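# Hang the ball-filled shallow basket on the stand's peg

## Task

Lift the shallow basket by its cord handle and leave it hanging from the peg on the stand, with every ball still inside the basket. If any ball ends up outside it, the task is failed.

## Robot and tools

Robot: two arms, left_arm and right_arm, each with a parallel two-finger gripper. Calibrated root-link positions in the scene frame: left_arm at (-0.033, +0.318, 0) m, right_arm at (-0.038, -0.373, 0) m, both turned almost not at all about z. A camera stand is fixed to the floor behind the arms.

Frames. Scene frame: origin at table-top height, halfway between the two nominal bases, +z up, +x away from the robot over the table, left_arm on the +y side (arm names do not match image left and right). Fixed cameras and the table use the scene frame. Each arm reports its hand pose, velocities, targets and wrist-camera pose in its own base frame. Motion offsets are taken along the axes of that arm's current Hand target. On a gripper, +z is the direction the fingers point and the fingers move apart along y. end_effector_position is the spot between the pads, roughly 1 cm short of the fingertips. Printed poses can be a few cm off, more at long reach, and friction or load can leave a gripper a few cm from its command even with nothing touching.

Row layout (shared by execute_actions and move): one flat list of 14 numbers covering both arms, each in [-1, 1]: left dx, dy, dz, rx, ry, rz, opening, then right dx, dy, dz, rx, ry, rz, opening. The six pose numbers are an offset, not a pose: they are measured from that arm's Hand target as it stood when the action or move began, along that target's own axes. 1.0 equals 0.6 m for dx, dy, dz and 180 degrees for rotation; rx, ry, rz form a single rotation vector. Opening is absolute: +1 fully open (0.094 m), -1 closed. All zeros for an arm re-requests its present Hand target; 0 for opening is a real half-open command, so resend the current opening to keep a grip unchanged. Each step the controller limits the commanded orientation to 40 degrees from the measured one.

execute_actions(actions, cameras): actions is a list of actions; each action is a table of up to 15 rows, one row per 1/30 s step, and a shorter table repeats its last row until 15 steps pass. Every row in an action counts from the same start pose, so rows are not cumulative; a later action starts from the new Hand target, so repeating an offset moves further. An empty actions list returns state and, by default, all camera images plus the scene number. cameras: list of names, ["all"], or []; an unknown name invalidates the call.

move(target, speed, blend, opening_speed, grip_force, blocking, cameras): straight-line path per gripper. target is one 14-number row or a list of up to 15 rows; every row is an offset from the same starting Hand targets, not from the previous row. speed: m/s, 0.002 to 2.9, default 0.25 (rotation capped at twice that in rad/s), one value or one per target. blend: metres of corner rounding per target, 0 means stop there. opening_speed: rate on the -1..+1 scale per second, at least 0.2; use it to close gently. grip_force: newtons per pad, 10 to 50, one value or one per arm; it persists, and lower values close slowly. blocking=false returns after about 0.5 s while the move continues. A move is capped at 10 s and does not avoid obstacles or the other arm. Result adds a move: line such as done, off_target, moving, held or fault, plus limits=paced (pose clipped) or limits=held (steps withheld).

wait(seconds 0 to 10, cameras): holds last commands; a running move continues. stop(cameras): brakes a running move. zoom_image(camera, region): camera is cam_high, cam_low, cam_left_wrist or cam_right_wrist (each 672x504); region [x0, y0, x1, y1] in pixels from top-left, at most 504 by 504, only for cameras in the latest images. read_manual(section="licences") gives licence text only. finished_scene(scene): the current scene's number; ends the scene irreversibly, so call it only once the basket hangs stably with all balls in it and the robot is clear.

Result lines: end_effector_position (m) and end_effector_quat_wxyz per arm; Hand target (the base for the next offsets; the gripper may rest short of it, and a further action, even all zeros, pushes toward it again); Tool commands; grip_measured (measured opening on the command scale, reads a little wide when empty and narrower than a hard part when squeezed); grip_effort_nm (gripper motor effort, negative closing, not a pad force); Joint positions (last value is opening in m); Joint velocities (may say within noise or be omitted); joint torques (include arm weight, offsets and noise; joints 1 to 3 wrap at ±28 N m); step readings of end_effector_position for action calls. MOTOR HOT appears near 75 °C; an OVER-TEMPERATURE FAULT at 90 °C folds that arm for the rest of the scene.

Avoid: dropping the basket or spilling balls, letting anything leave the table, releasing parts that are still moving, fast contact with the stand or table, pressing the arms or wrist cameras into each other, closing one gripper on the other's fingers, strain on the camera cables, paths passing near an arm's own base, long stretched-out holds or pushing at unreachable poses (motor heat). A stuck arm keeps pressing; command its target back behind the gripper to relieve it. Loose objects may occasionally be nudged by an outside push.

Each tool is called after "Emit:" by a JSON object that holds its "name" and its "arguments".

## Session

Emit:
{"name": "execute_actions", "arguments": {"actions": []}}

Scene clock: 0.00 s.
left_arm: end_effector_position=(+0.3724, -0.0071, +0.1504) grip_measured=+1.000 grip_effort_nm=n/a end_effector_quat_wxyz=(+0.698, +0.027, +0.716, +0.016) | right_arm: end_effector_position=(+0.3770, +0.0230, +0.1485) grip_measured=+1.000 grip_effort_nm=n/a end_effector_quat_wxyz=(+0.697, -0.043, +0.715, +0.045)
Joint positions: left_arm=[-0.029 1.528 0.182 1.32 -0.014 0.059 0.094] | right_arm=[-0.002 1.568 0.201 1.341 -0.127 0.003 0.094]
Joint velocities: within noise
Joint torques (N m): no reading
Heat: left arm: 42 °C; right arm: 35 °C.
Hand target: left_arm +0.3740, -0.0072, +0.1595; +0.708, +0.026, +0.706, +0.016 | right_arm +0.3783, +0.0230, +0.1552; +0.704, -0.043, +0.708, +0.045
Tool commands: left_gripper/opening=+1.0 right_gripper/opening=+1.0

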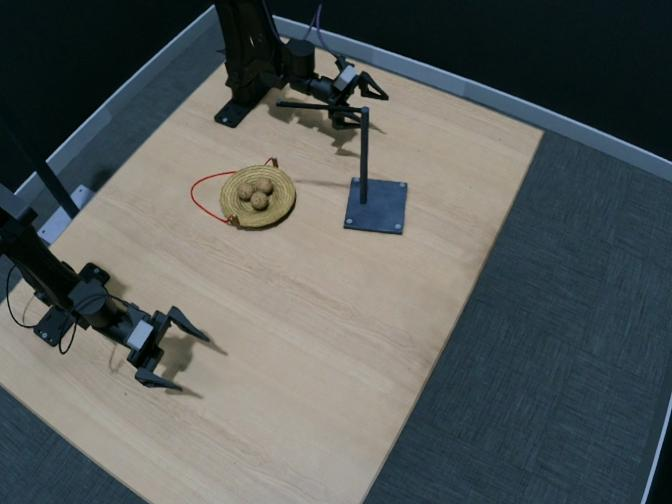

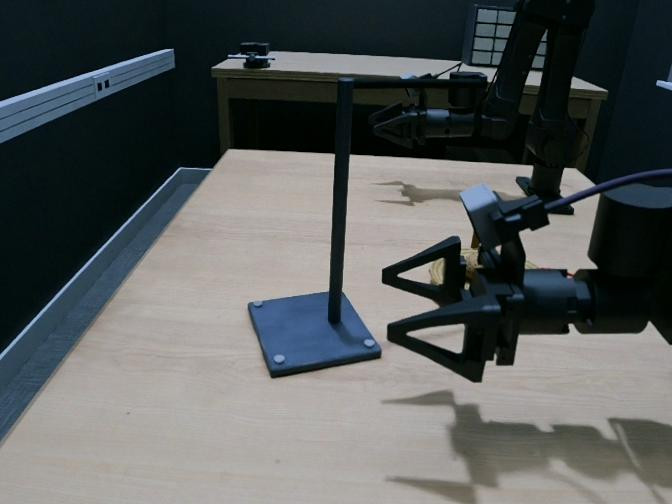

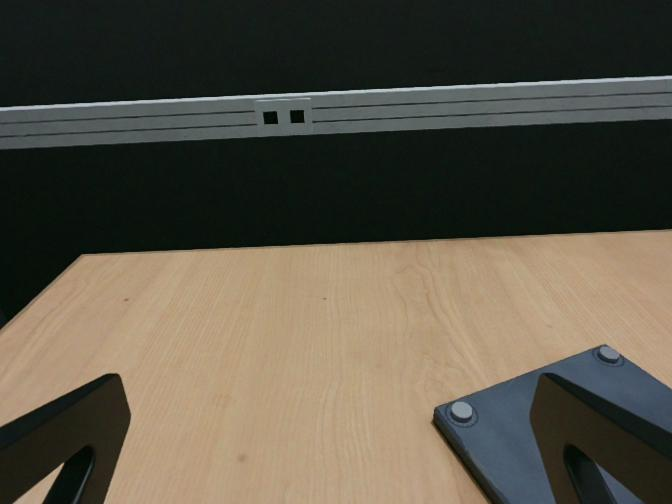

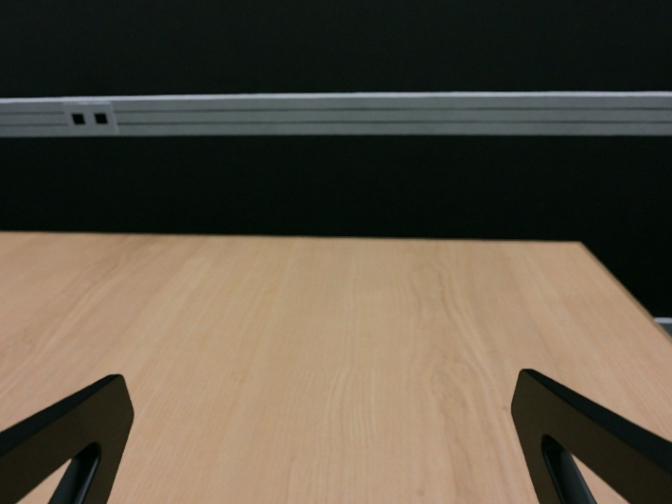

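Emit:
{"name": "zoom_image", "arguments": {"camera": "cam_high", "region": [170, 80, 430, 260]}}

Emit:
{"name": "zoom_image", "arguments": {"camera": "cam_low", "region": [240, 60, 600, 390]}}

Scaled by 1.938.

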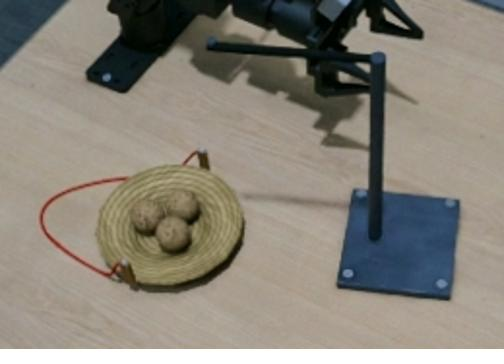

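Scaled by 1.400.

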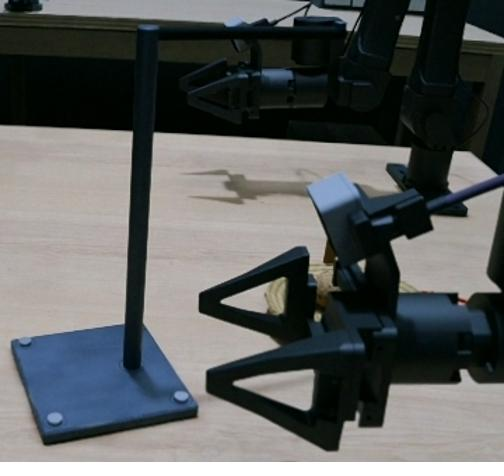

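Emit:
{"name": "move", "arguments": {"target": [0,0,0,0,0,0,1,-0.167,0.167,-0.233,-0.266,0.208,-0.097,1], "cameras": ["cam_high","cam_right_wrist"]}}

Scene clock: 20.77 s.
left_arm: end_effector_position=(+0.3724, -0.0071, +0.1504) grip_measured=+1.000 grip_effort_nm=0.01 end_effector_quat_wxyz=(+0.698, +0.027, +0.716, +0.016) | right_arm: end_effector_position=(+0.2278, +0.1019, +0.2456) grip_measured=+1.000 grip_effort_nm=-0.01 end_effector_quat_wxyz=(+0.360, -0.422, +0.806, +0.204)
Joint positions: left_arm=[-0.029 1.528 0.182 1.32 -0.014 0.059 0.094] | right_arm=[-0.087 1.025 1.114 -1.168 -0.73 -0.86 0.094]
Joint torques (N m): left_arm=[-0.01 -3.9 5.23 1.76 0.02 -0.02] | right_arm=[0.54 -1.46 10.07 0.58 -0.45 -0.12]
Heat: left arm: 42 °C; right arm: 39 °C.
Hand target: left_arm +0.3740, -0.0072, +0.1595; +0.708, +0.026, +0.706, +0.016 | right_arm +0.2277, +0.1048, +0.2563; +0.369, -0.432, +0.797, +0.204
Off the commanded pose: left_arm 0.009 m, 2 deg | right_arm 0.011 m, 2 deg.
move: off_target (right_arm)
Images, in order (width x height): cam_high 672x504, cam_right_wrist 672x504.

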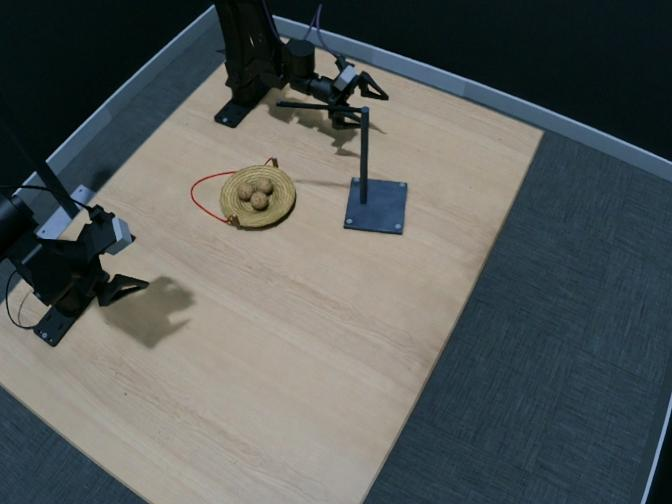

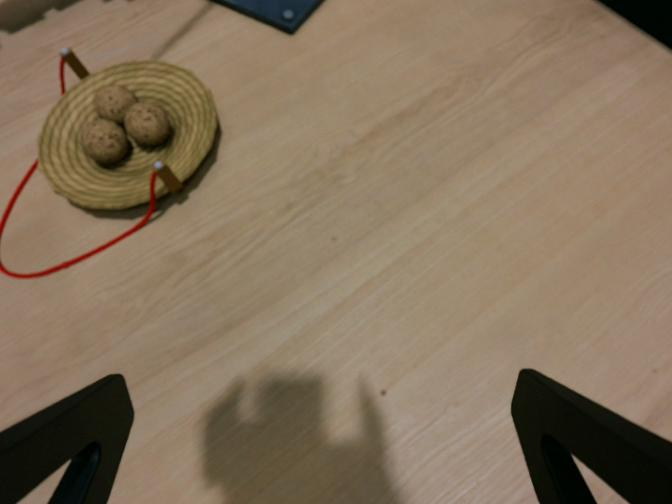

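Emit:
{"name": "move", "arguments": {"target": [0,0,0,0,0,0,1,-0.15,0.005,-0.13,0,-0.17,0,1], "cameras": ["cam_right_wrist"]}}

Scene clock: 33.00 s.
left_arm: end_effector_position=(+0.3724, -0.0071, +0.1504) grip_measured=+1.000 grip_effort_nm=0.01 end_effector_quat_wxyz=(+0.698, +0.027, +0.716, +0.016) | right_arm: end_effector_position=(+0.2288, +0.1012, +0.3741) grip_measured=+1.000 grip_effort_nm=-0.01 end_effector_quat_wxyz=(+0.562, -0.358, +0.681, +0.305)
Joint positions: left_arm=[-0.029 1.528 0.182 1.32 -0.014 0.059 0.094] | right_arm=[-0.348 0.924 1.183 -0.917 -1.268 -0.623 0.094]
Joint torques (N m): left_arm=[-0.02 -3.92 5.22 1.75 0.01 -0.02] | right_arm=[0.47 -2.17 5.39 1.21 -0.53 0.06]
Heat: left arm: 43 °C; right arm: 37 °C.
Hand target: left_arm +0.3740, -0.0072, +0.1595; +0.708, +0.026, +0.706, +0.016 | right_arm +0.2249, +0.1047, +0.3755; +0.566, -0.363, +0.671, +0.311
Off the commanded pose: left_arm 0.009 m, 2 deg | right_arm 0.005 m, 1 deg.
move: done
Images, in order (width x height): cam_right_wrist 672x504.

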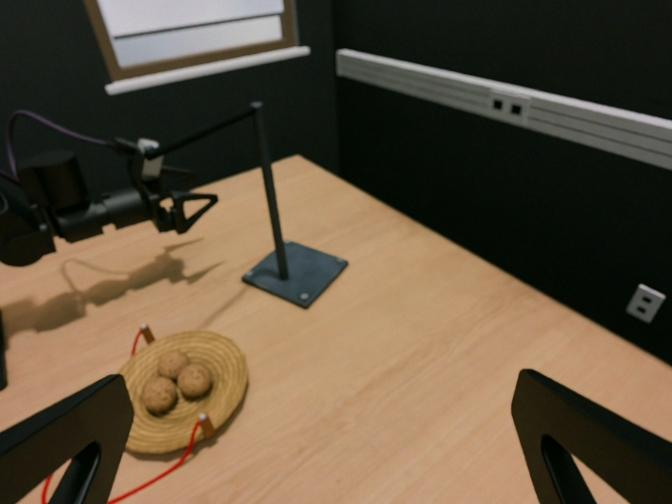

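Emit:
{"name": "move", "arguments": {"target": [0,0,0,0,0,0,1,-0.033,-0.189,0.164,0,0,0,1], "cameras": ["cam_right_wrist"]}}

Scene clock: 42.17 s.
left_arm: end_effector_position=(+0.3724, -0.0071, +0.1504) grip_measured=+1.000 grip_effort_nm=0.00 end_effector_quat_wxyz=(+0.698, +0.027, +0.716, +0.016) | right_arm: end_effector_position=(+0.3726, +0.1246, +0.3618) grip_measured=+1.000 grip_effort_nm=-0.01 end_effector_quat_wxyz=(+0.551, -0.353, +0.686, +0.317)
Joint positions: left_arm=[-0.029 1.528 0.182 1.32 -0.014 0.059 0.094] | right_arm=[-0.091 1.36 1.306 -0.342 -1.054 -0.303 0.094]
Joint torques (N m): left_arm=[0.01 -3.9 5.22 1.76 0.02 -0.01] | right_arm=[0.59 -5.52 11.02 1.56 -0.25 0.09]
Heat: left arm: 43 °C; right arm: 37 °C.
Hand target: left_arm +0.3740, -0.0072, +0.1595; +0.708, +0.026, +0.706, +0.016 | right_arm +0.3746, +0.1274, +0.3780; +0.566, -0.363, +0.671, +0.311
Off the commanded pose: left_arm 0.009 m, 2 deg | right_arm 0.017 m, 3 deg.
move: off_target (right_arm)
Images, in order (width x height): cam_right_wrist 672x504.

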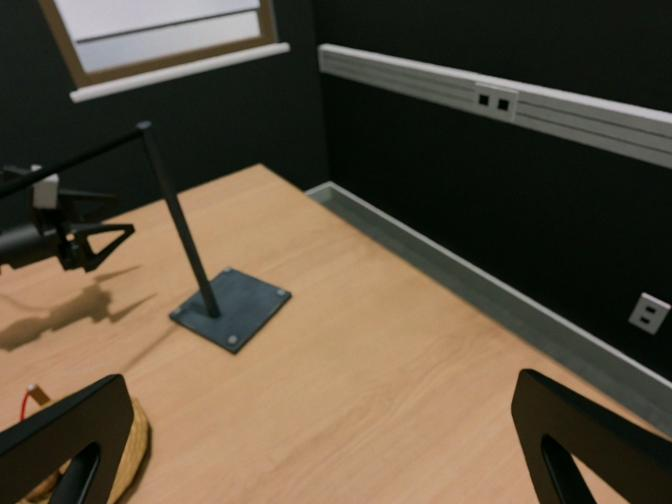

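Emit:
{"name": "move", "arguments": {"target": [0,0,0,0,0,0,1,0.0,0,0,-0.165,0.002,-0.03,1], "cameras": ["cam_right_wrist"]}}

Scene clock: 46.87 s.
left_arm: end_effector_position=(+0.3724, -0.0071, +0.1504) grip_measured=+1.000 grip_effort_nm=0.00 end_effector_quat_wxyz=(+0.698, +0.027, +0.716, +0.016) | right_arm: end_effector_position=(+0.3738, +0.1286, +0.3710) grip_measured=+1.000 grip_effort_nm=-0.01 end_effector_quat_wxyz=(+0.496, -0.492, +0.581, +0.417)
Joint positions: left_arm=[-0.029 1.528 0.182 1.32 -0.014 0.059 0.094] | right_arm=[-0.138 1.888 2.054 -1.55 -1.406 -1.385 0.094]
Joint torques (N m): left_arm=[-0.02 -3.9 5.22 1.76 0.02 -0.02] | right_arm=[-0.13 -8.62 8.91 0.09 -0.66 -0.15]
Heat: left arm: 43 °C; right arm: 37 °C.
Hand target: left_arm +0.3740, -0.0072, +0.1595; +0.708, +0.026, +0.706, +0.016 | right_arm +0.3746, +0.1275, +0.3780; +0.466, -0.528, +0.554, +0.444
Off the commanded pose: left_arm 0.009 m, 2 deg | right_arm 0.007 m, 7 deg.
joint sent to its limit (right arm) — joint 4 (wrist pitch), lower limit. The joint targets are off in orientation, not in position.
move: off_target (right_arm)
Images, in order (width x height): cam_right_wrist 672x504.

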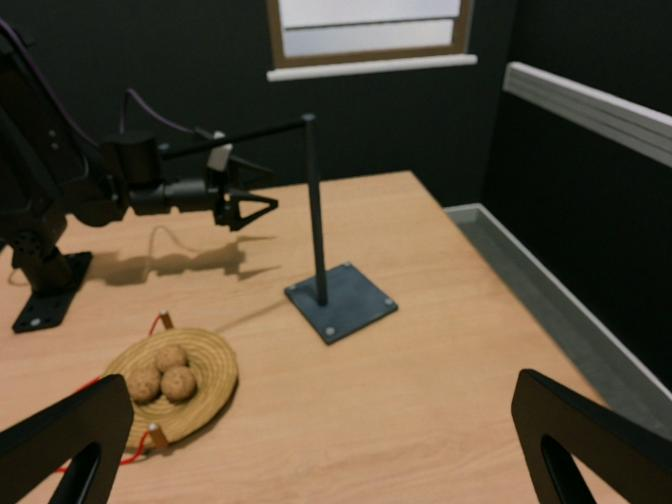

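Emit:
{"name": "move", "arguments": {"target": [0.0,-0.448,-0.548,0.431,0.302,0.302,0,0,0,0,0,0,0,1], "cameras": ["all"]}}

Scene clock: 75.17 s.
left_arm: end_effector_position=(+0.0436, -0.2648, +0.1337) grip_measured=+0.001 grip_effort_nm=-0.07 end_effector_quat_wxyz=(+0.097, +0.702, +0.700, -0.091) | right_arm: end_effector_position=(+0.3738, +0.1286, +0.3709) grip_measured=+1.000 grip_effort_nm=-0.01 end_effector_quat_wxyz=(+0.496, -0.493, +0.581, +0.416)
Joint positions: left_arm=[-1.383 1.306 1.074 -1.075 0.042 0.185 0.047] | right_arm=[-0.138 1.888 2.054 -1.55 -1.405 -1.386 0.094]
Joint torques (N m): left_arm=[-0.4 -2.99 9.2 0.49 0.15 0.05] | right_arm=[-0.2 -8.7 9.01 0.08 -0.74 -0.11]
Heat: left arm: 43 °C; right arm: 35 °C.
Hand target: left_arm +0.0414, -0.2707, +0.1428; +0.102, +0.705, +0.694, -0.102 | right_arm +0.3746, +0.1275, +0.3780; +0.466, -0.528, +0.553, +0.444
Off the commanded pose: left_arm 0.011 m, 2 deg | right_arm 0.007 m, 7 deg.
joint sent to its limit (right arm) — joint 4 (wrist pitch), lower limit. The joint targets are off in orientation, not in position.
move: off_target (left_arm, right_arm)

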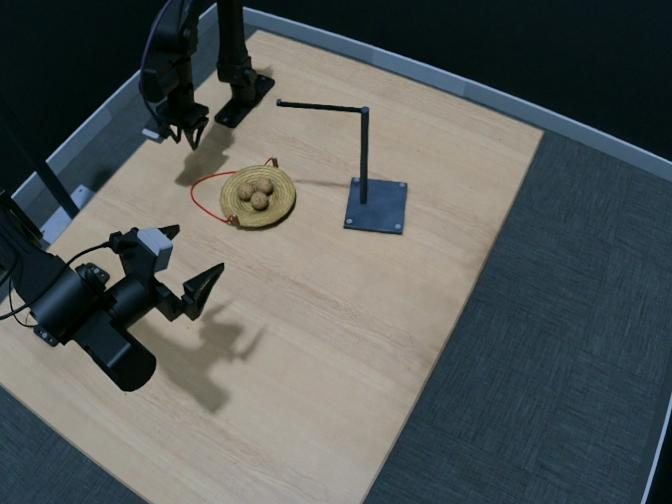

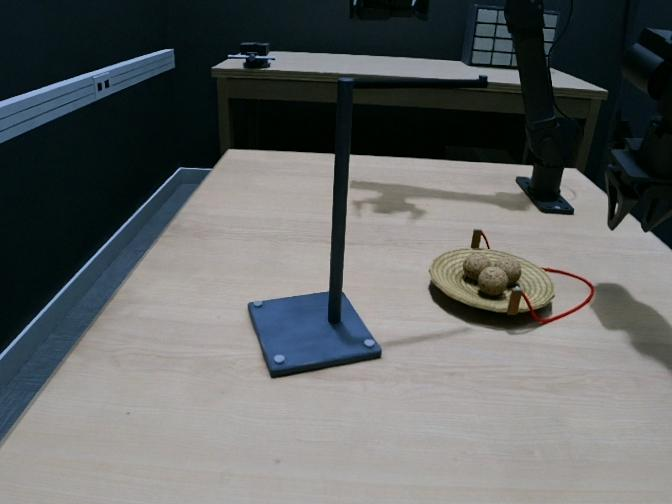

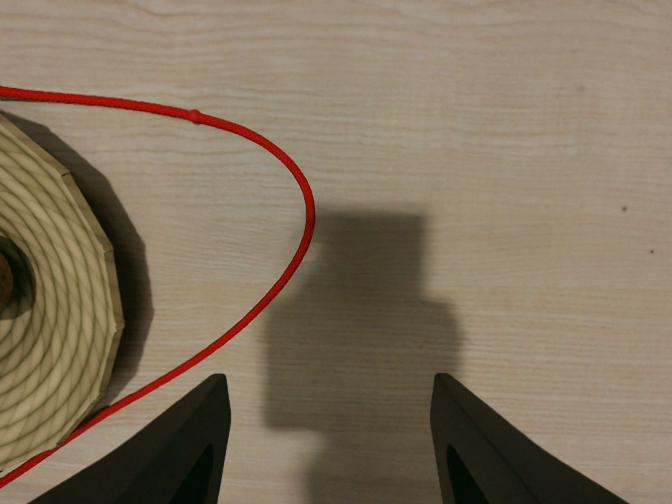

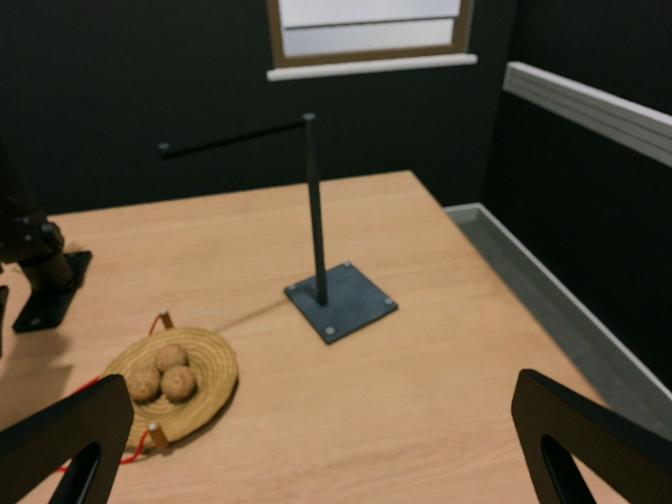

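Emit:
{"name": "move", "arguments": {"target": [0.0145,0.035,0.161,0,0,0,0,0,0,0,0,0,0,1], "cameras": ["cam_left_wrist","cam_low"]}}

Scene clock: 85.70 s.
left_arm: end_effector_position=(+0.0619, -0.2851, +0.0479) grip_measured=+0.001 grip_effort_nm=-0.07 end_effector_quat_wxyz=(+0.097, +0.704, +0.697, -0.093) | right_arm: end_effector_position=(+0.3738, +0.1286, +0.3709) grip_measured=+1.000 grip_effort_nm=-0.01 end_effector_quat_wxyz=(+0.496, -0.493, +0.581, +0.416)
Joint positions: left_arm=[-1.323 1.462 0.851 -0.696 0.06 0.249 0.047] | right_arm=[-0.138 1.888 2.054 -1.55 -1.405 -1.386 0.094]
Joint torques (N m): left_arm=[0.44 -3.6 5.98 0.78 0.18 0.07] | right_arm=[-0.18 -8.66 9.01 0.07 -0.7 -0.13]
Heat: left arm: 43 °C; right arm: 34 °C.
Hand target: left_arm +0.0624, -0.2903, +0.0478; +0.102, +0.705, +0.694, -0.102 | right_arm +0.3746, +0.1275, +0.3780; +0.466, -0.528, +0.553, +0.444
Off the commanded pose: left_arm 0.005 m, 1 deg | right_arm 0.007 m, 7 deg.
joint sent to its limit (right arm) — joint 4 (wrist pitch), lower limit. The joint targets are off in orientation, not in position.
move: off_target (right_arm)
Images, in order (width x height): cam_low 672x504, cam_left_wrist 672x504.

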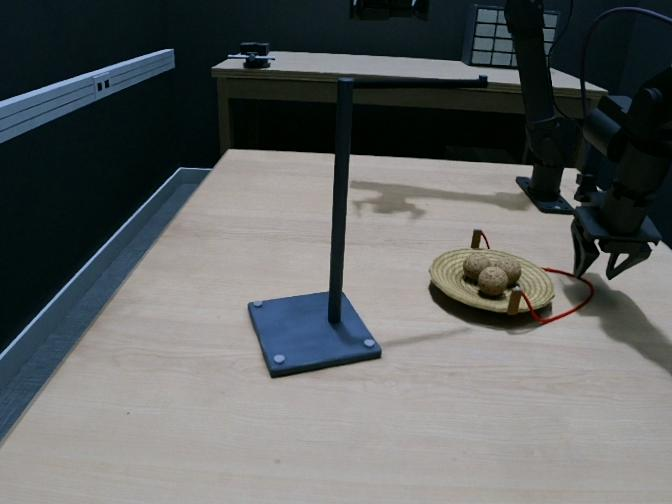

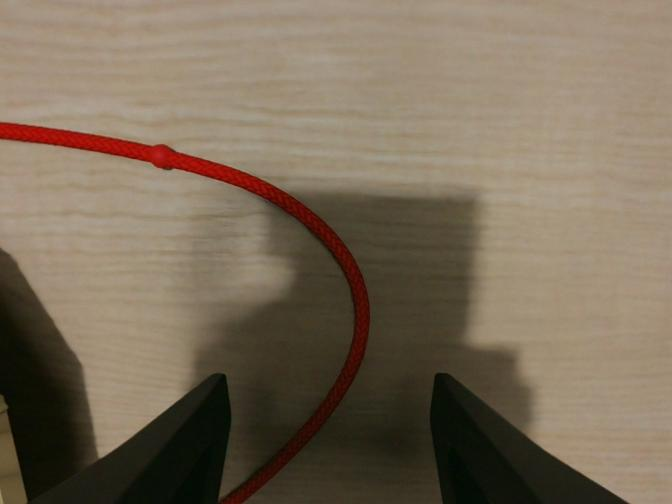

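Emit:
{"name": "move", "arguments": {"target": [0.0163,0,0.0597,0,0,0,0,0,0,0,0,0,0,1], "cameras": ["cam_left_wrist"], "speed": 0.08}}

Scene clock: 90.87 s.
left_arm: end_effector_position=(+0.0627, -0.2962, +0.0259) grip_measured=+0.001 grip_effort_nm=-0.07 end_effector_quat_wxyz=(+0.115, +0.703, +0.693, -0.109) | right_arm: end_effector_position=(+0.3738, +0.1286, +0.3709) grip_measured=+1.000 grip_effort_nm=-0.01 end_effector_quat_wxyz=(+0.496, -0.493, +0.581, +0.416)
Joint positions: left_arm=[-1.323 1.507 0.78 -0.533 0.071 0.251 0.047] | right_arm=[-0.138 1.888 2.054 -1.55 -1.405 -1.386 0.094]
Joint torques (N m): left_arm=[0.4 -1.87 3.67 0.91 0.09 0.05] | right_arm=[-0.24 -8.87 8.98 0.06 -0.76 -0.13]
Heat: left arm: 43 °C; right arm: 34 °C.
Hand target: left_arm +0.0624, -0.2911, +0.0106; +0.102, +0.705, +0.695, -0.102 | right_arm +0.3746, +0.1275, +0.3780; +0.466, -0.528, +0.553, +0.444
Off the commanded pose: left_arm 0.016 m, 2 deg | right_arm 0.007 m, 7 deg.
joint sent to its limit (right arm) — joint 4 (wrist pitch), lower limit. The joint targets are off in orientation, not in position.
move: off_target (left_arm, right_arm)
Images, in order (width x height): cam_left_wrist 672x504.

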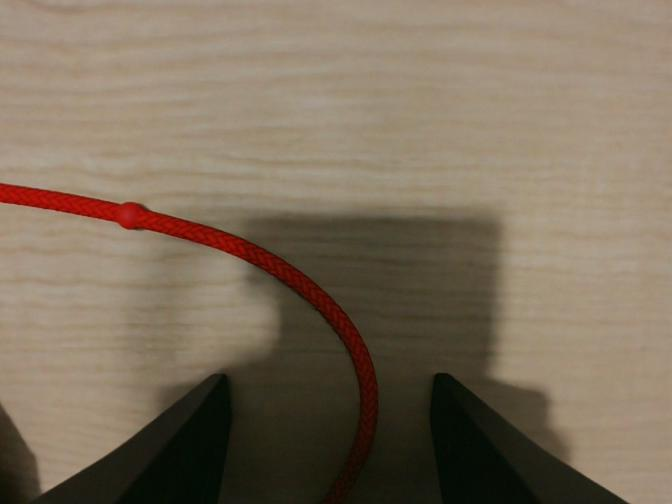

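Emit:
{"name": "move", "arguments": {"target": [-0.0045,0,-0.018,0,0,0,0,0,0,0,0,0,0,1], "cameras": ["cam_left_wrist"], "speed": 0.08}}

Emit:
{"name": "zoom_image", "arguments": {"camera": "cam_left_wrist", "region": [180, 330, 520, 504]}}

Scene clock: 94.23 s.
left_arm: end_effector_position=(+0.0627, -0.2961, +0.0259) grip_measured=+0.001 grip_effort_nm=-0.07 end_effector_quat_wxyz=(+0.115, +0.703, +0.693, -0.109) | right_arm: end_effector_position=(+0.3738, +0.1286, +0.3709) grip_measured=+1.000 grip_effort_nm=-0.01 end_effector_quat_wxyz=(+0.496, -0.493, +0.581, +0.416)
Joint positions: left_arm=[-1.323 1.507 0.78 -0.533 0.071 0.251 0.047] | right_arm=[-0.138 1.888 2.054 -1.55 -1.405 -1.386 0.094]
Joint torques (N m): left_arm=[0.43 -3.48 5.97 0.44 0.08 0.05] | right_arm=[-0.29 -8.75 9.16 0.13 -0.7 -0.12]
Heat: left arm: 43 °C; right arm: 34 °C.
Hand target: left_arm +0.0625, -0.2906, +0.0218; +0.102, +0.705, +0.695, -0.102 | right_arm +0.3746, +0.1275, +0.3780; +0.466, -0.528, +0.553, +0.444
Off the commanded pose: left_arm 0.007 m, 2 deg | right_arm 0.007 m, 7 deg.
joint sent to its limit (right arm) — joint 4 (wrist pitch), lower limit. The joint targets are off in orientation, not in position.
move: off_target (right_arm)
Images, in order (width x height): cam_left_wrist 672x504.

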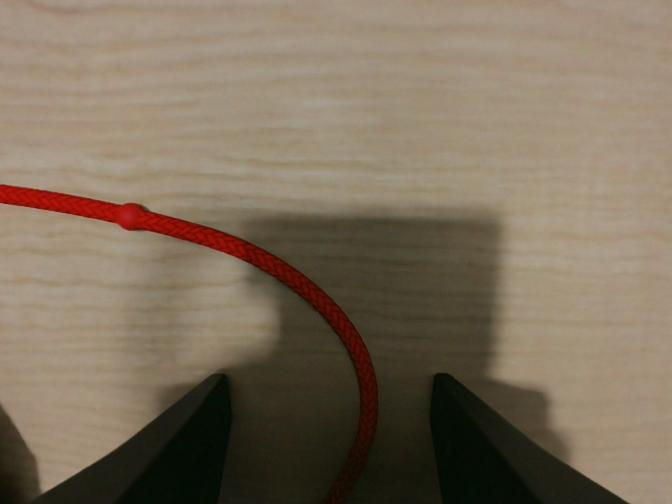

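Scaled by 1.482.

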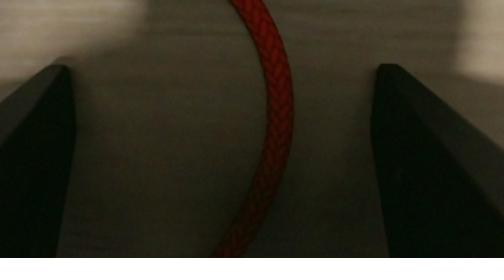

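Emit:
{"name": "move", "arguments": {"target": [0,0,0,0,0,0,-1,0,0,0,0,0,0,1], "cameras": ["cam_left_wrist"], "opening_speed": 0.5}}

Scene clock: 98.57 s.
left_arm: end_effector_position=(+0.0626, -0.2964, +0.0260) grip_measured=-0.982 grip_effort_nm=-0.93 end_effector_quat_wxyz=(+0.115, +0.703, +0.693, -0.110) | right_arm: end_effector_position=(+0.3738, +0.1286, +0.3709) grip_measured=+1.000 grip_effort_nm=-0.01 end_effector_quat_wxyz=(+0.496, -0.493, +0.581, +0.416)
Joint positions: left_arm=[-1.323 1.507 0.78 -0.532 0.072 0.251 0.001] | right_arm=[-0.138 1.888 2.054 -1.55 -1.405 -1.386 0.094]
Joint torques (N m): left_arm=[0.42 -3.48 5.98 0.43 0.07 0.05] | right_arm=[-0.29 -8.91 8.98 0.09 -0.68 -0.07]
Heat: left arm: 43 °C; right arm: 34 °C.
Hand target: left_arm +0.0624, -0.2906, +0.0218; +0.102, +0.705, +0.695, -0.102 | right_arm +0.3746, +0.1275, +0.3780; +0.466, -0.528, +0.553, +0.444
Off the commanded pose: left_arm 0.007 m, 2 deg | right_arm 0.007 m, 7 deg.
joint sent to its limit (right arm) — joint 4 (wrist pitch), lower limit. The joint targets are off in orientation, not in position.
move: off_target (right_arm)
Images, in order (width x height): cam_left_wrist 672x504.

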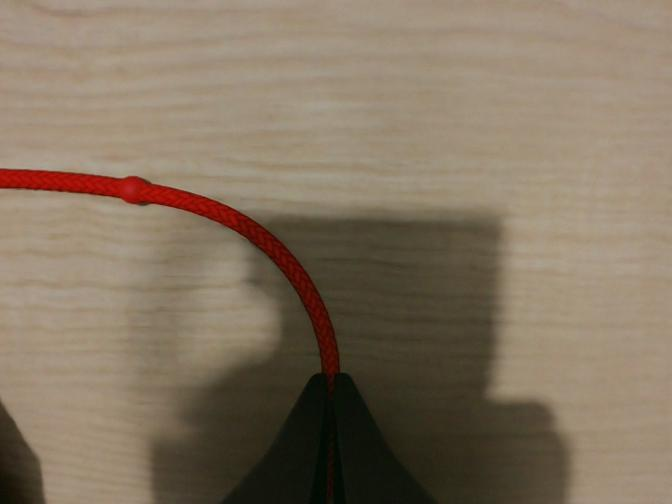

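Emit:
{"name": "move", "arguments": {"target": [-0.022,0,-0.08,0,0,0,-1,0,0,0,0,0,0,1], "cameras": ["cam_left_wrist","cam_low","cam_high"], "speed": 0.1}}

Scene clock: 101.40 s.
left_arm: end_effector_position=(+0.0591, -0.2823, +0.0578) grip_measured=-0.983 grip_effort_nm=-0.92 end_effector_quat_wxyz=(+0.084, +0.706, +0.698, -0.091) | right_arm: end_effector_position=(+0.3738, +0.1286, +0.3709) grip_measured=+1.000 grip_effort_nm=-0.01 end_effector_quat_wxyz=(+0.496, -0.493, +0.581, +0.416)
Joint positions: left_arm=[-1.323 1.457 0.894 -0.769 0.072 0.251 0.001] | right_arm=[-0.138 1.888 2.054 -1.55 -1.405 -1.386 0.094]
Joint torques (N m): left_arm=[0.47 -5.79 8.35 0.47 0.07 0.06] | right_arm=[-0.31 -8.66 8.87 0.11 -0.68 -0.14]
Heat: left arm: 43 °C; right arm: 34 °C.
Hand target: left_arm +0.0623, -0.2895, +0.0715; +0.102, +0.705, +0.695, -0.102 | right_arm +0.3746, +0.1275, +0.3780; +0.466, -0.528, +0.553, +0.444
Off the commanded pose: left_arm 0.016 m, 2 deg | right_arm 0.007 m, 7 deg.
joint sent to its limit (right arm) — joint 4 (wrist pitch), lower limit. The joint targets are off in orientation, not in position.
move: off_target (left_arm, right_arm)
Images, in order (width x height): cam_high 672x504, cam_low 672x504, cam_left_wrist 672x504.

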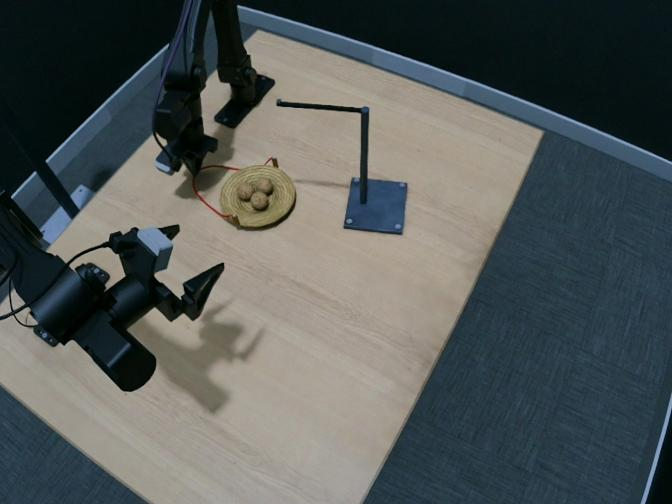

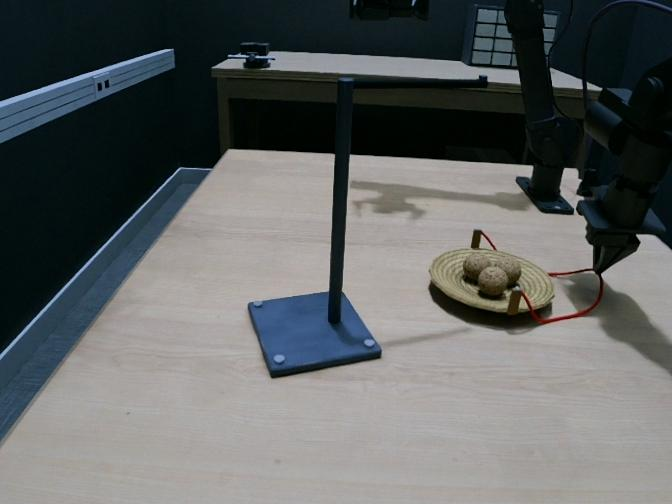

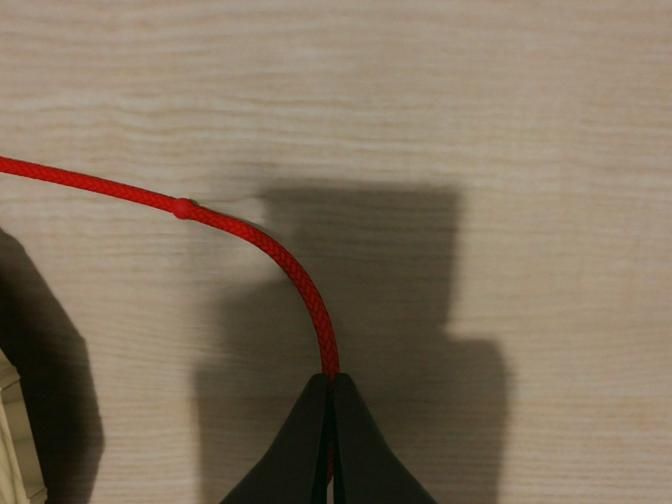

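Emit:
{"name": "move", "arguments": {"target": [0.018,0.226,-0.168,0,0,0,-1,0,0,0,0,0,0,1], "cameras": ["all"], "speed": 0.12}}

Scene clock: 106.93 s.
left_arm: end_effector_position=(+0.1975, -0.2474, +0.1583) grip_measured=-0.983 grip_effort_nm=-0.91 end_effector_quat_wxyz=(+0.096, +0.702, +0.700, -0.093) | right_arm: end_effector_position=(+0.3738, +0.1286, +0.3709) grip_measured=+1.000 grip_effort_nm=-0.01 end_effector_quat_wxyz=(+0.496, -0.493, +0.581, +0.416)
Joint positions: left_arm=[-0.796 1.552 1.386 -1.208 0.183 0.759 0.001] | right_arm=[-0.138 1.888 2.054 -1.55 -1.405 -1.386 0.094]
Joint torques (N m): left_arm=[0.12 -4.48 8.9 0.36 0.34 0.06] | right_arm=[-0.18 -8.76 9.02 0.05 -0.69 -0.16]
Heat: left arm: 43 °C; right arm: 34 °C.
Hand target: left_arm +0.1982, -0.2524, +0.1654; +0.102, +0.705, +0.695, -0.102 | right_arm +0.3746, +0.1275, +0.3780; +0.466, -0.528, +0.553, +0.444
Off the commanded pose: left_arm 0.009 m, 1 deg | right_arm 0.007 m, 7 deg.
joint sent to its limit (right arm) — joint 4 (wrist pitch), lower limit. The joint targets are off in orientation, not in position.
move: off_target (right_arm)

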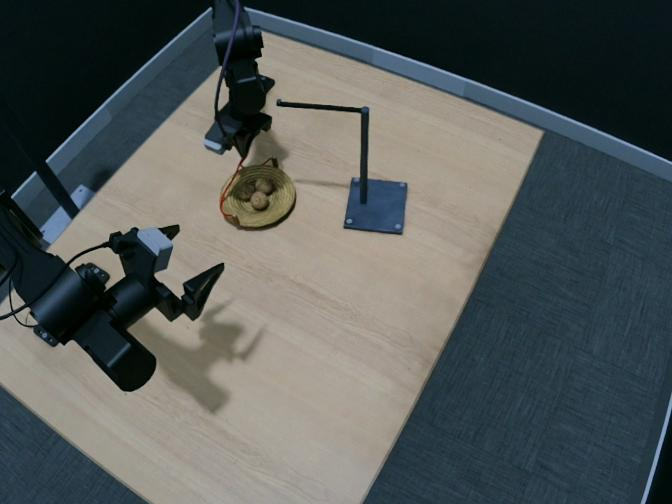

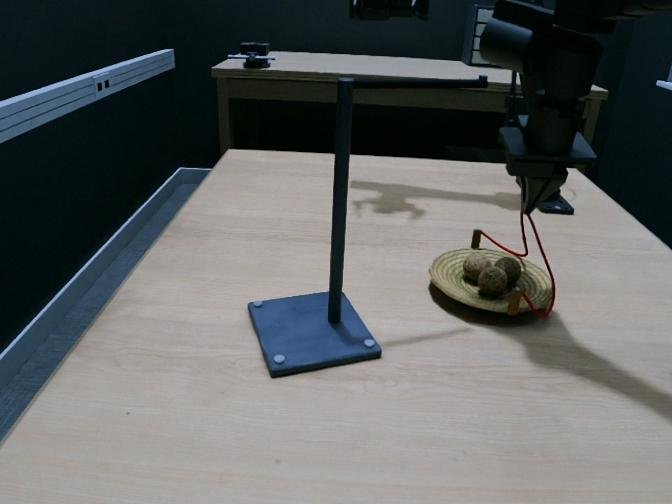

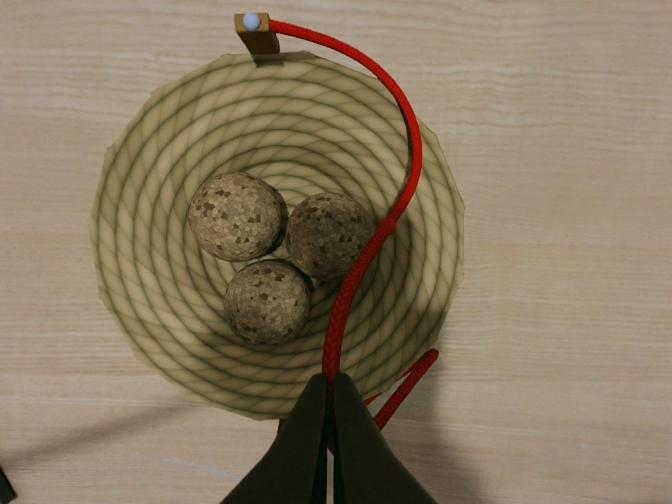

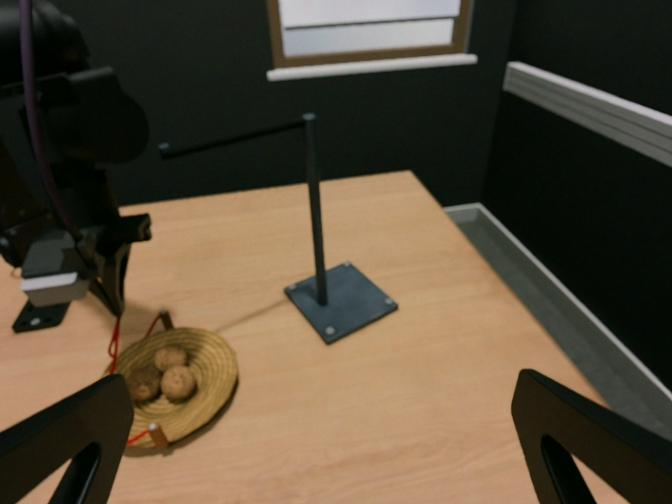

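Emit:
{"name": "move", "arguments": {"target": [-0.052,0.052,-0.036,0,0,0,-1,0,0,0,0,0,0,1], "cameras": ["cam_low","cam_left_wrist","cam_right_wrist"], "speed": 0.1}}

Emit:
{"name": "zoom_image", "arguments": {"camera": "cam_low", "region": [400, 140, 600, 340]}}

Scene clock: 114.90 s.
left_arm: end_effector_position=(+0.2276, -0.2730, +0.1888) grip_measured=-0.983 grip_effort_nm=-0.92 end_effector_quat_wxyz=(+0.097, +0.703, +0.698, -0.093) | right_arm: end_effector_position=(+0.3738, +0.1286, +0.3709) grip_measured=+1.000 grip_effort_nm=-0.01 end_effector_quat_wxyz=(+0.496, -0.493, +0.581, +0.416)
Joint positions: left_arm=[-0.784 1.72 1.687 -1.342 0.186 0.775 0.001] | right_arm=[-0.138 1.888 2.054 -1.55 -1.405 -1.386 0.094]
Joint torques (N m): left_arm=[0.49 -5.57 8.84 0.34 0.34 0.08] | right_arm=[-0.1 -8.73 8.83 0.08 -0.68 -0.16]
Heat: left arm: 43 °C; right arm: 33 °C.
Hand target: left_arm +0.2291, -0.2766, +0.1951; +0.102, +0.705, +0.695, -0.102 | right_arm +0.3746, +0.1275, +0.3780; +0.466, -0.528, +0.553, +0.444
Off the commanded pose: left_arm 0.007 m, 1 deg | right_arm 0.007 m, 7 deg.
joint sent to its limit (right arm) — joint 4 (wrist pitch), lower limit. The joint targets are off in orientation, not in position.
move: off_target (right_arm)
Images, in order (width x height): cam_low 672x504, cam_left_wrist 672x504, cam_right_wrist 672x504.

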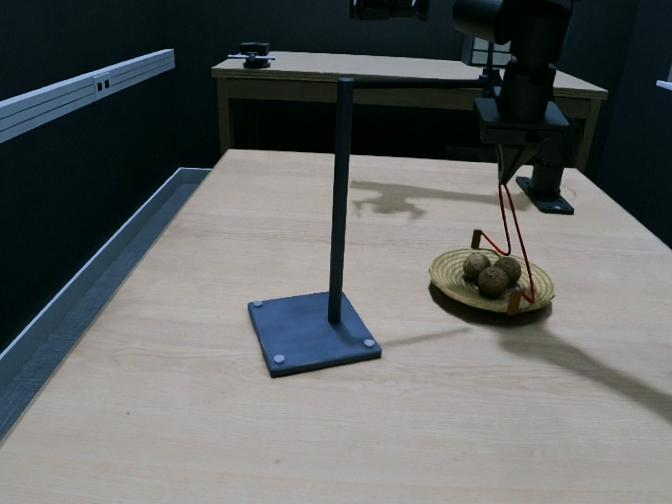

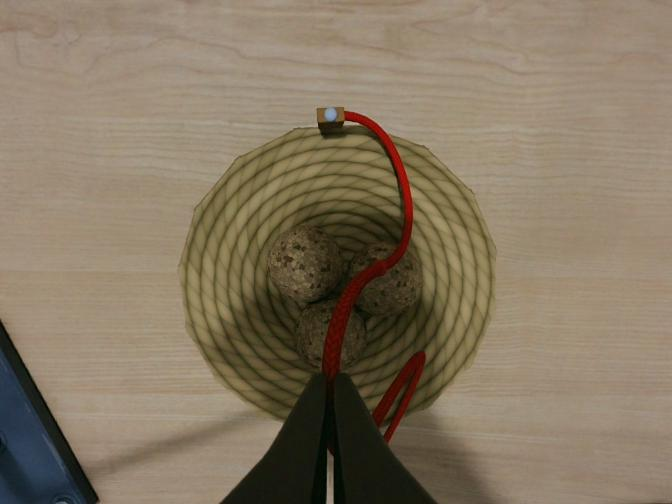

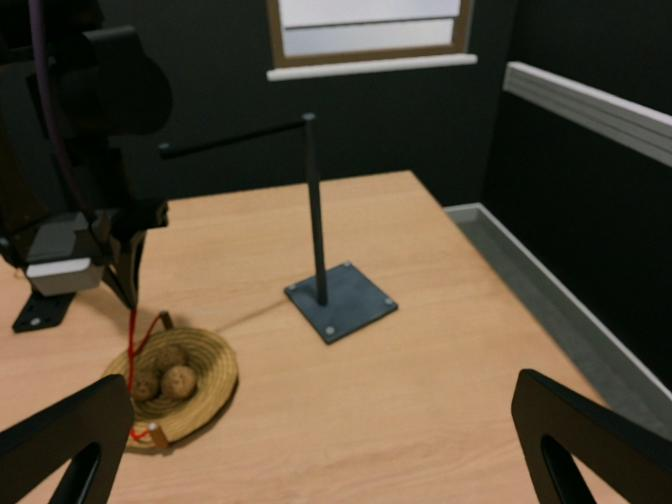

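Scaled by 2.520.

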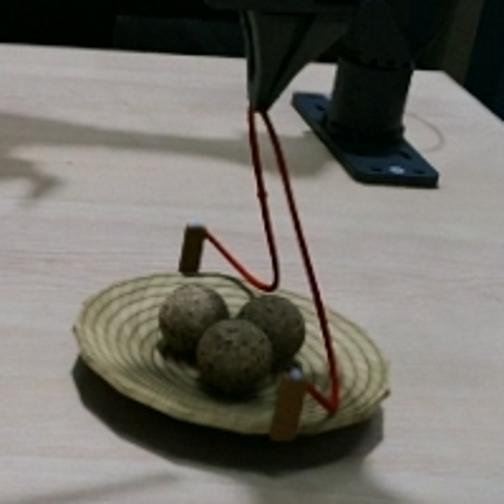

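Emit:
{"name": "move", "arguments": {"target": [-0.020,0,-0.060,0,0,0,-1,0,0,0,0,0,0,1], "cameras": ["cam_low","cam_left_wrist"], "speed": 0.08}}

Emit:
{"name": "zoom_image", "arguments": {"camera": "cam_low", "region": [400, 120, 600, 340]}}

Scene clock: 118.37 s.
left_arm: end_effector_position=(+0.2292, -0.2748, +0.2277) grip_measured=-0.983 grip_effort_nm=-0.91 end_effector_quat_wxyz=(+0.098, +0.703, +0.698, -0.093) | right_arm: end_effector_position=(+0.3738, +0.1286, +0.3709) grip_measured=+1.000 grip_effort_nm=-0.01 end_effector_quat_wxyz=(+0.496, -0.493, +0.581, +0.416)
Joint positions: left_arm=[-0.784 1.774 1.912 -1.51 0.187 0.776 0.001] | right_arm=[-0.138 1.888 2.054 -1.55 -1.405 -1.386 0.094]
Joint torques (N m): left_arm=[0.2 -5.79 8.32 0.35 0.33 0.06] | right_arm=[-0.23 -8.83 8.81 0.06 -0.73 -0.15]
Heat: left arm: 43 °C; right arm: 33 °C.
Hand target: left_arm +0.2289, -0.2778, +0.2331; +0.102, +0.705, +0.694, -0.102 | right_arm +0.3746, +0.1275, +0.3780; +0.466, -0.528, +0.553, +0.444
Off the commanded pose: left_arm 0.006 m, 1 deg | right_arm 0.007 m, 7 deg.
joint sent to its limit (right arm) — joint 4 (wrist pitch), lower limit. The joint targets are off in orientation, not in position.
move: off_target (right_arm)
Images, in order (width x height): cam_low 672x504, cam_left_wrist 672x504.

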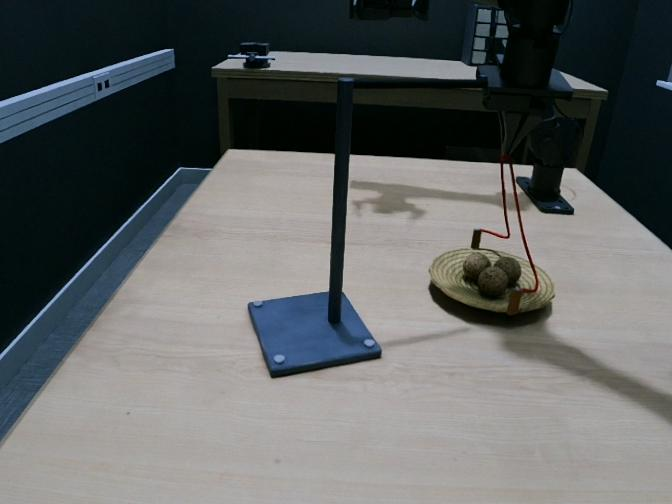

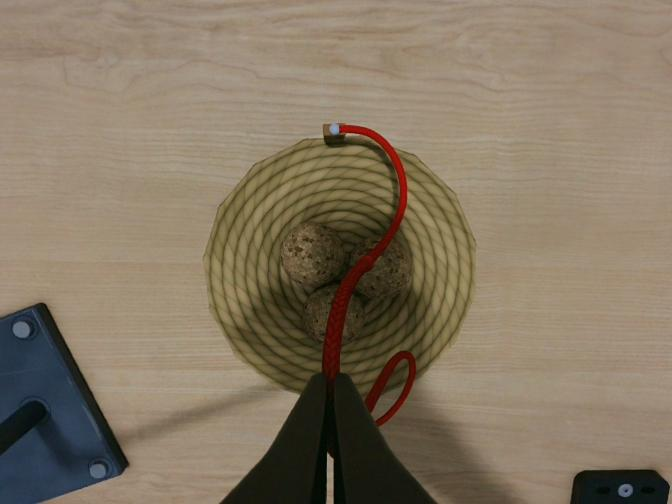

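Scaled by 2.291.

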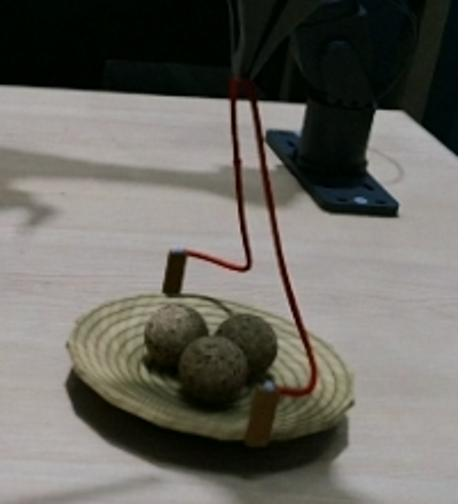

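Emit:
{"name": "move", "arguments": {"target": [-0.020,0,-0.060,0,0,0,-1,0,0,0,0,0,0,1], "cameras": ["cam_low","cam_left_wrist"], "speed": 0.06}}

Emit:
{"name": "zoom_image", "arguments": {"camera": "cam_low", "region": [400, 100, 600, 340]}}

Scene clock: 121.70 s.
left_arm: end_effector_position=(+0.2337, -0.2795, +0.2512) grip_measured=-0.983 grip_effort_nm=-0.91 end_effector_quat_wxyz=(+0.125, +0.700, +0.697, -0.094) | right_arm: end_effector_position=(+0.3738, +0.1286, +0.3709) grip_measured=+1.000 grip_effort_nm=-0.01 end_effector_quat_wxyz=(+0.496, -0.493, +0.581, +0.416)
Joint positions: left_arm=[-0.784 1.786 2.015 -1.548 0.188 0.767 0.001] | right_arm=[-0.138 1.888 2.054 -1.55 -1.405 -1.386 0.094]
Joint torques (N m): left_arm=[0.01 -8.68 8.16 0.43 0.33 -0.05] | right_arm=[-0.36 -8.88 8.98 0.1 -0.73 -0.13]
Heat: left arm: 44 °C; right arm: 33 °C.
Hand target: left_arm +0.2288, -0.2790, +0.2710; +0.102, +0.705, +0.695, -0.102 | right_arm +0.3746, +0.1275, +0.3780; +0.466, -0.528, +0.553, +0.444
Off the commanded pose: left_arm 0.020 m, 3 deg | right_arm 0.007 m, 7 deg.
joint sent to its limit (left arm) — joint 4 (wrist pitch), lower limit. The joint targets are off in orientation, not in position.
joint sent to its limit (right arm) — joint 4 (wrist pitch), lower limit. The joint targets are off in orientation, not in position.
move: off_target (left_arm, right_arm)
Images, in order (width x height): cam_low 672x504, cam_left_wrist 672x504.

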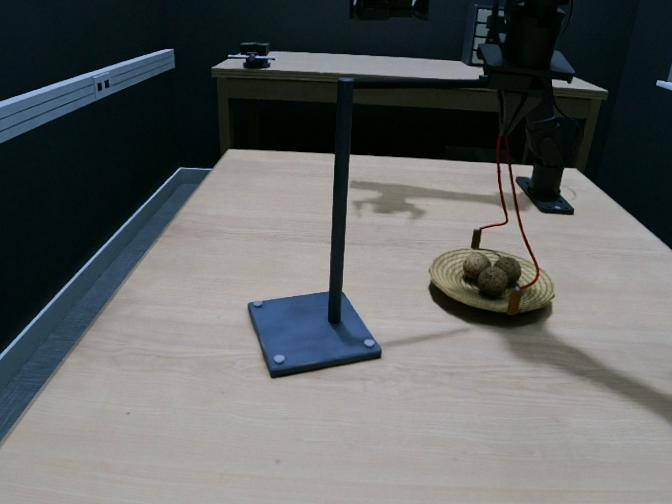

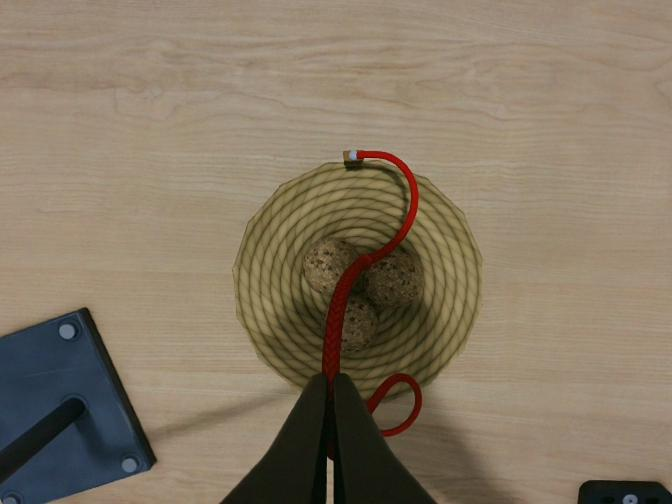

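Scaled by 2.100.

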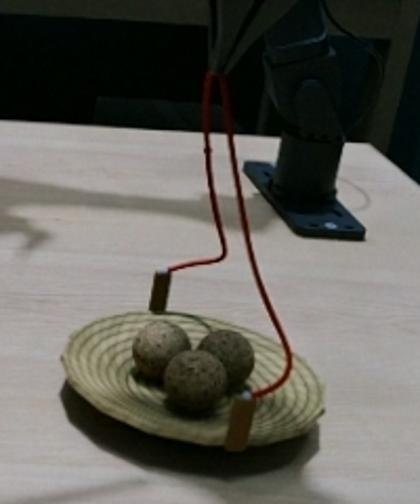

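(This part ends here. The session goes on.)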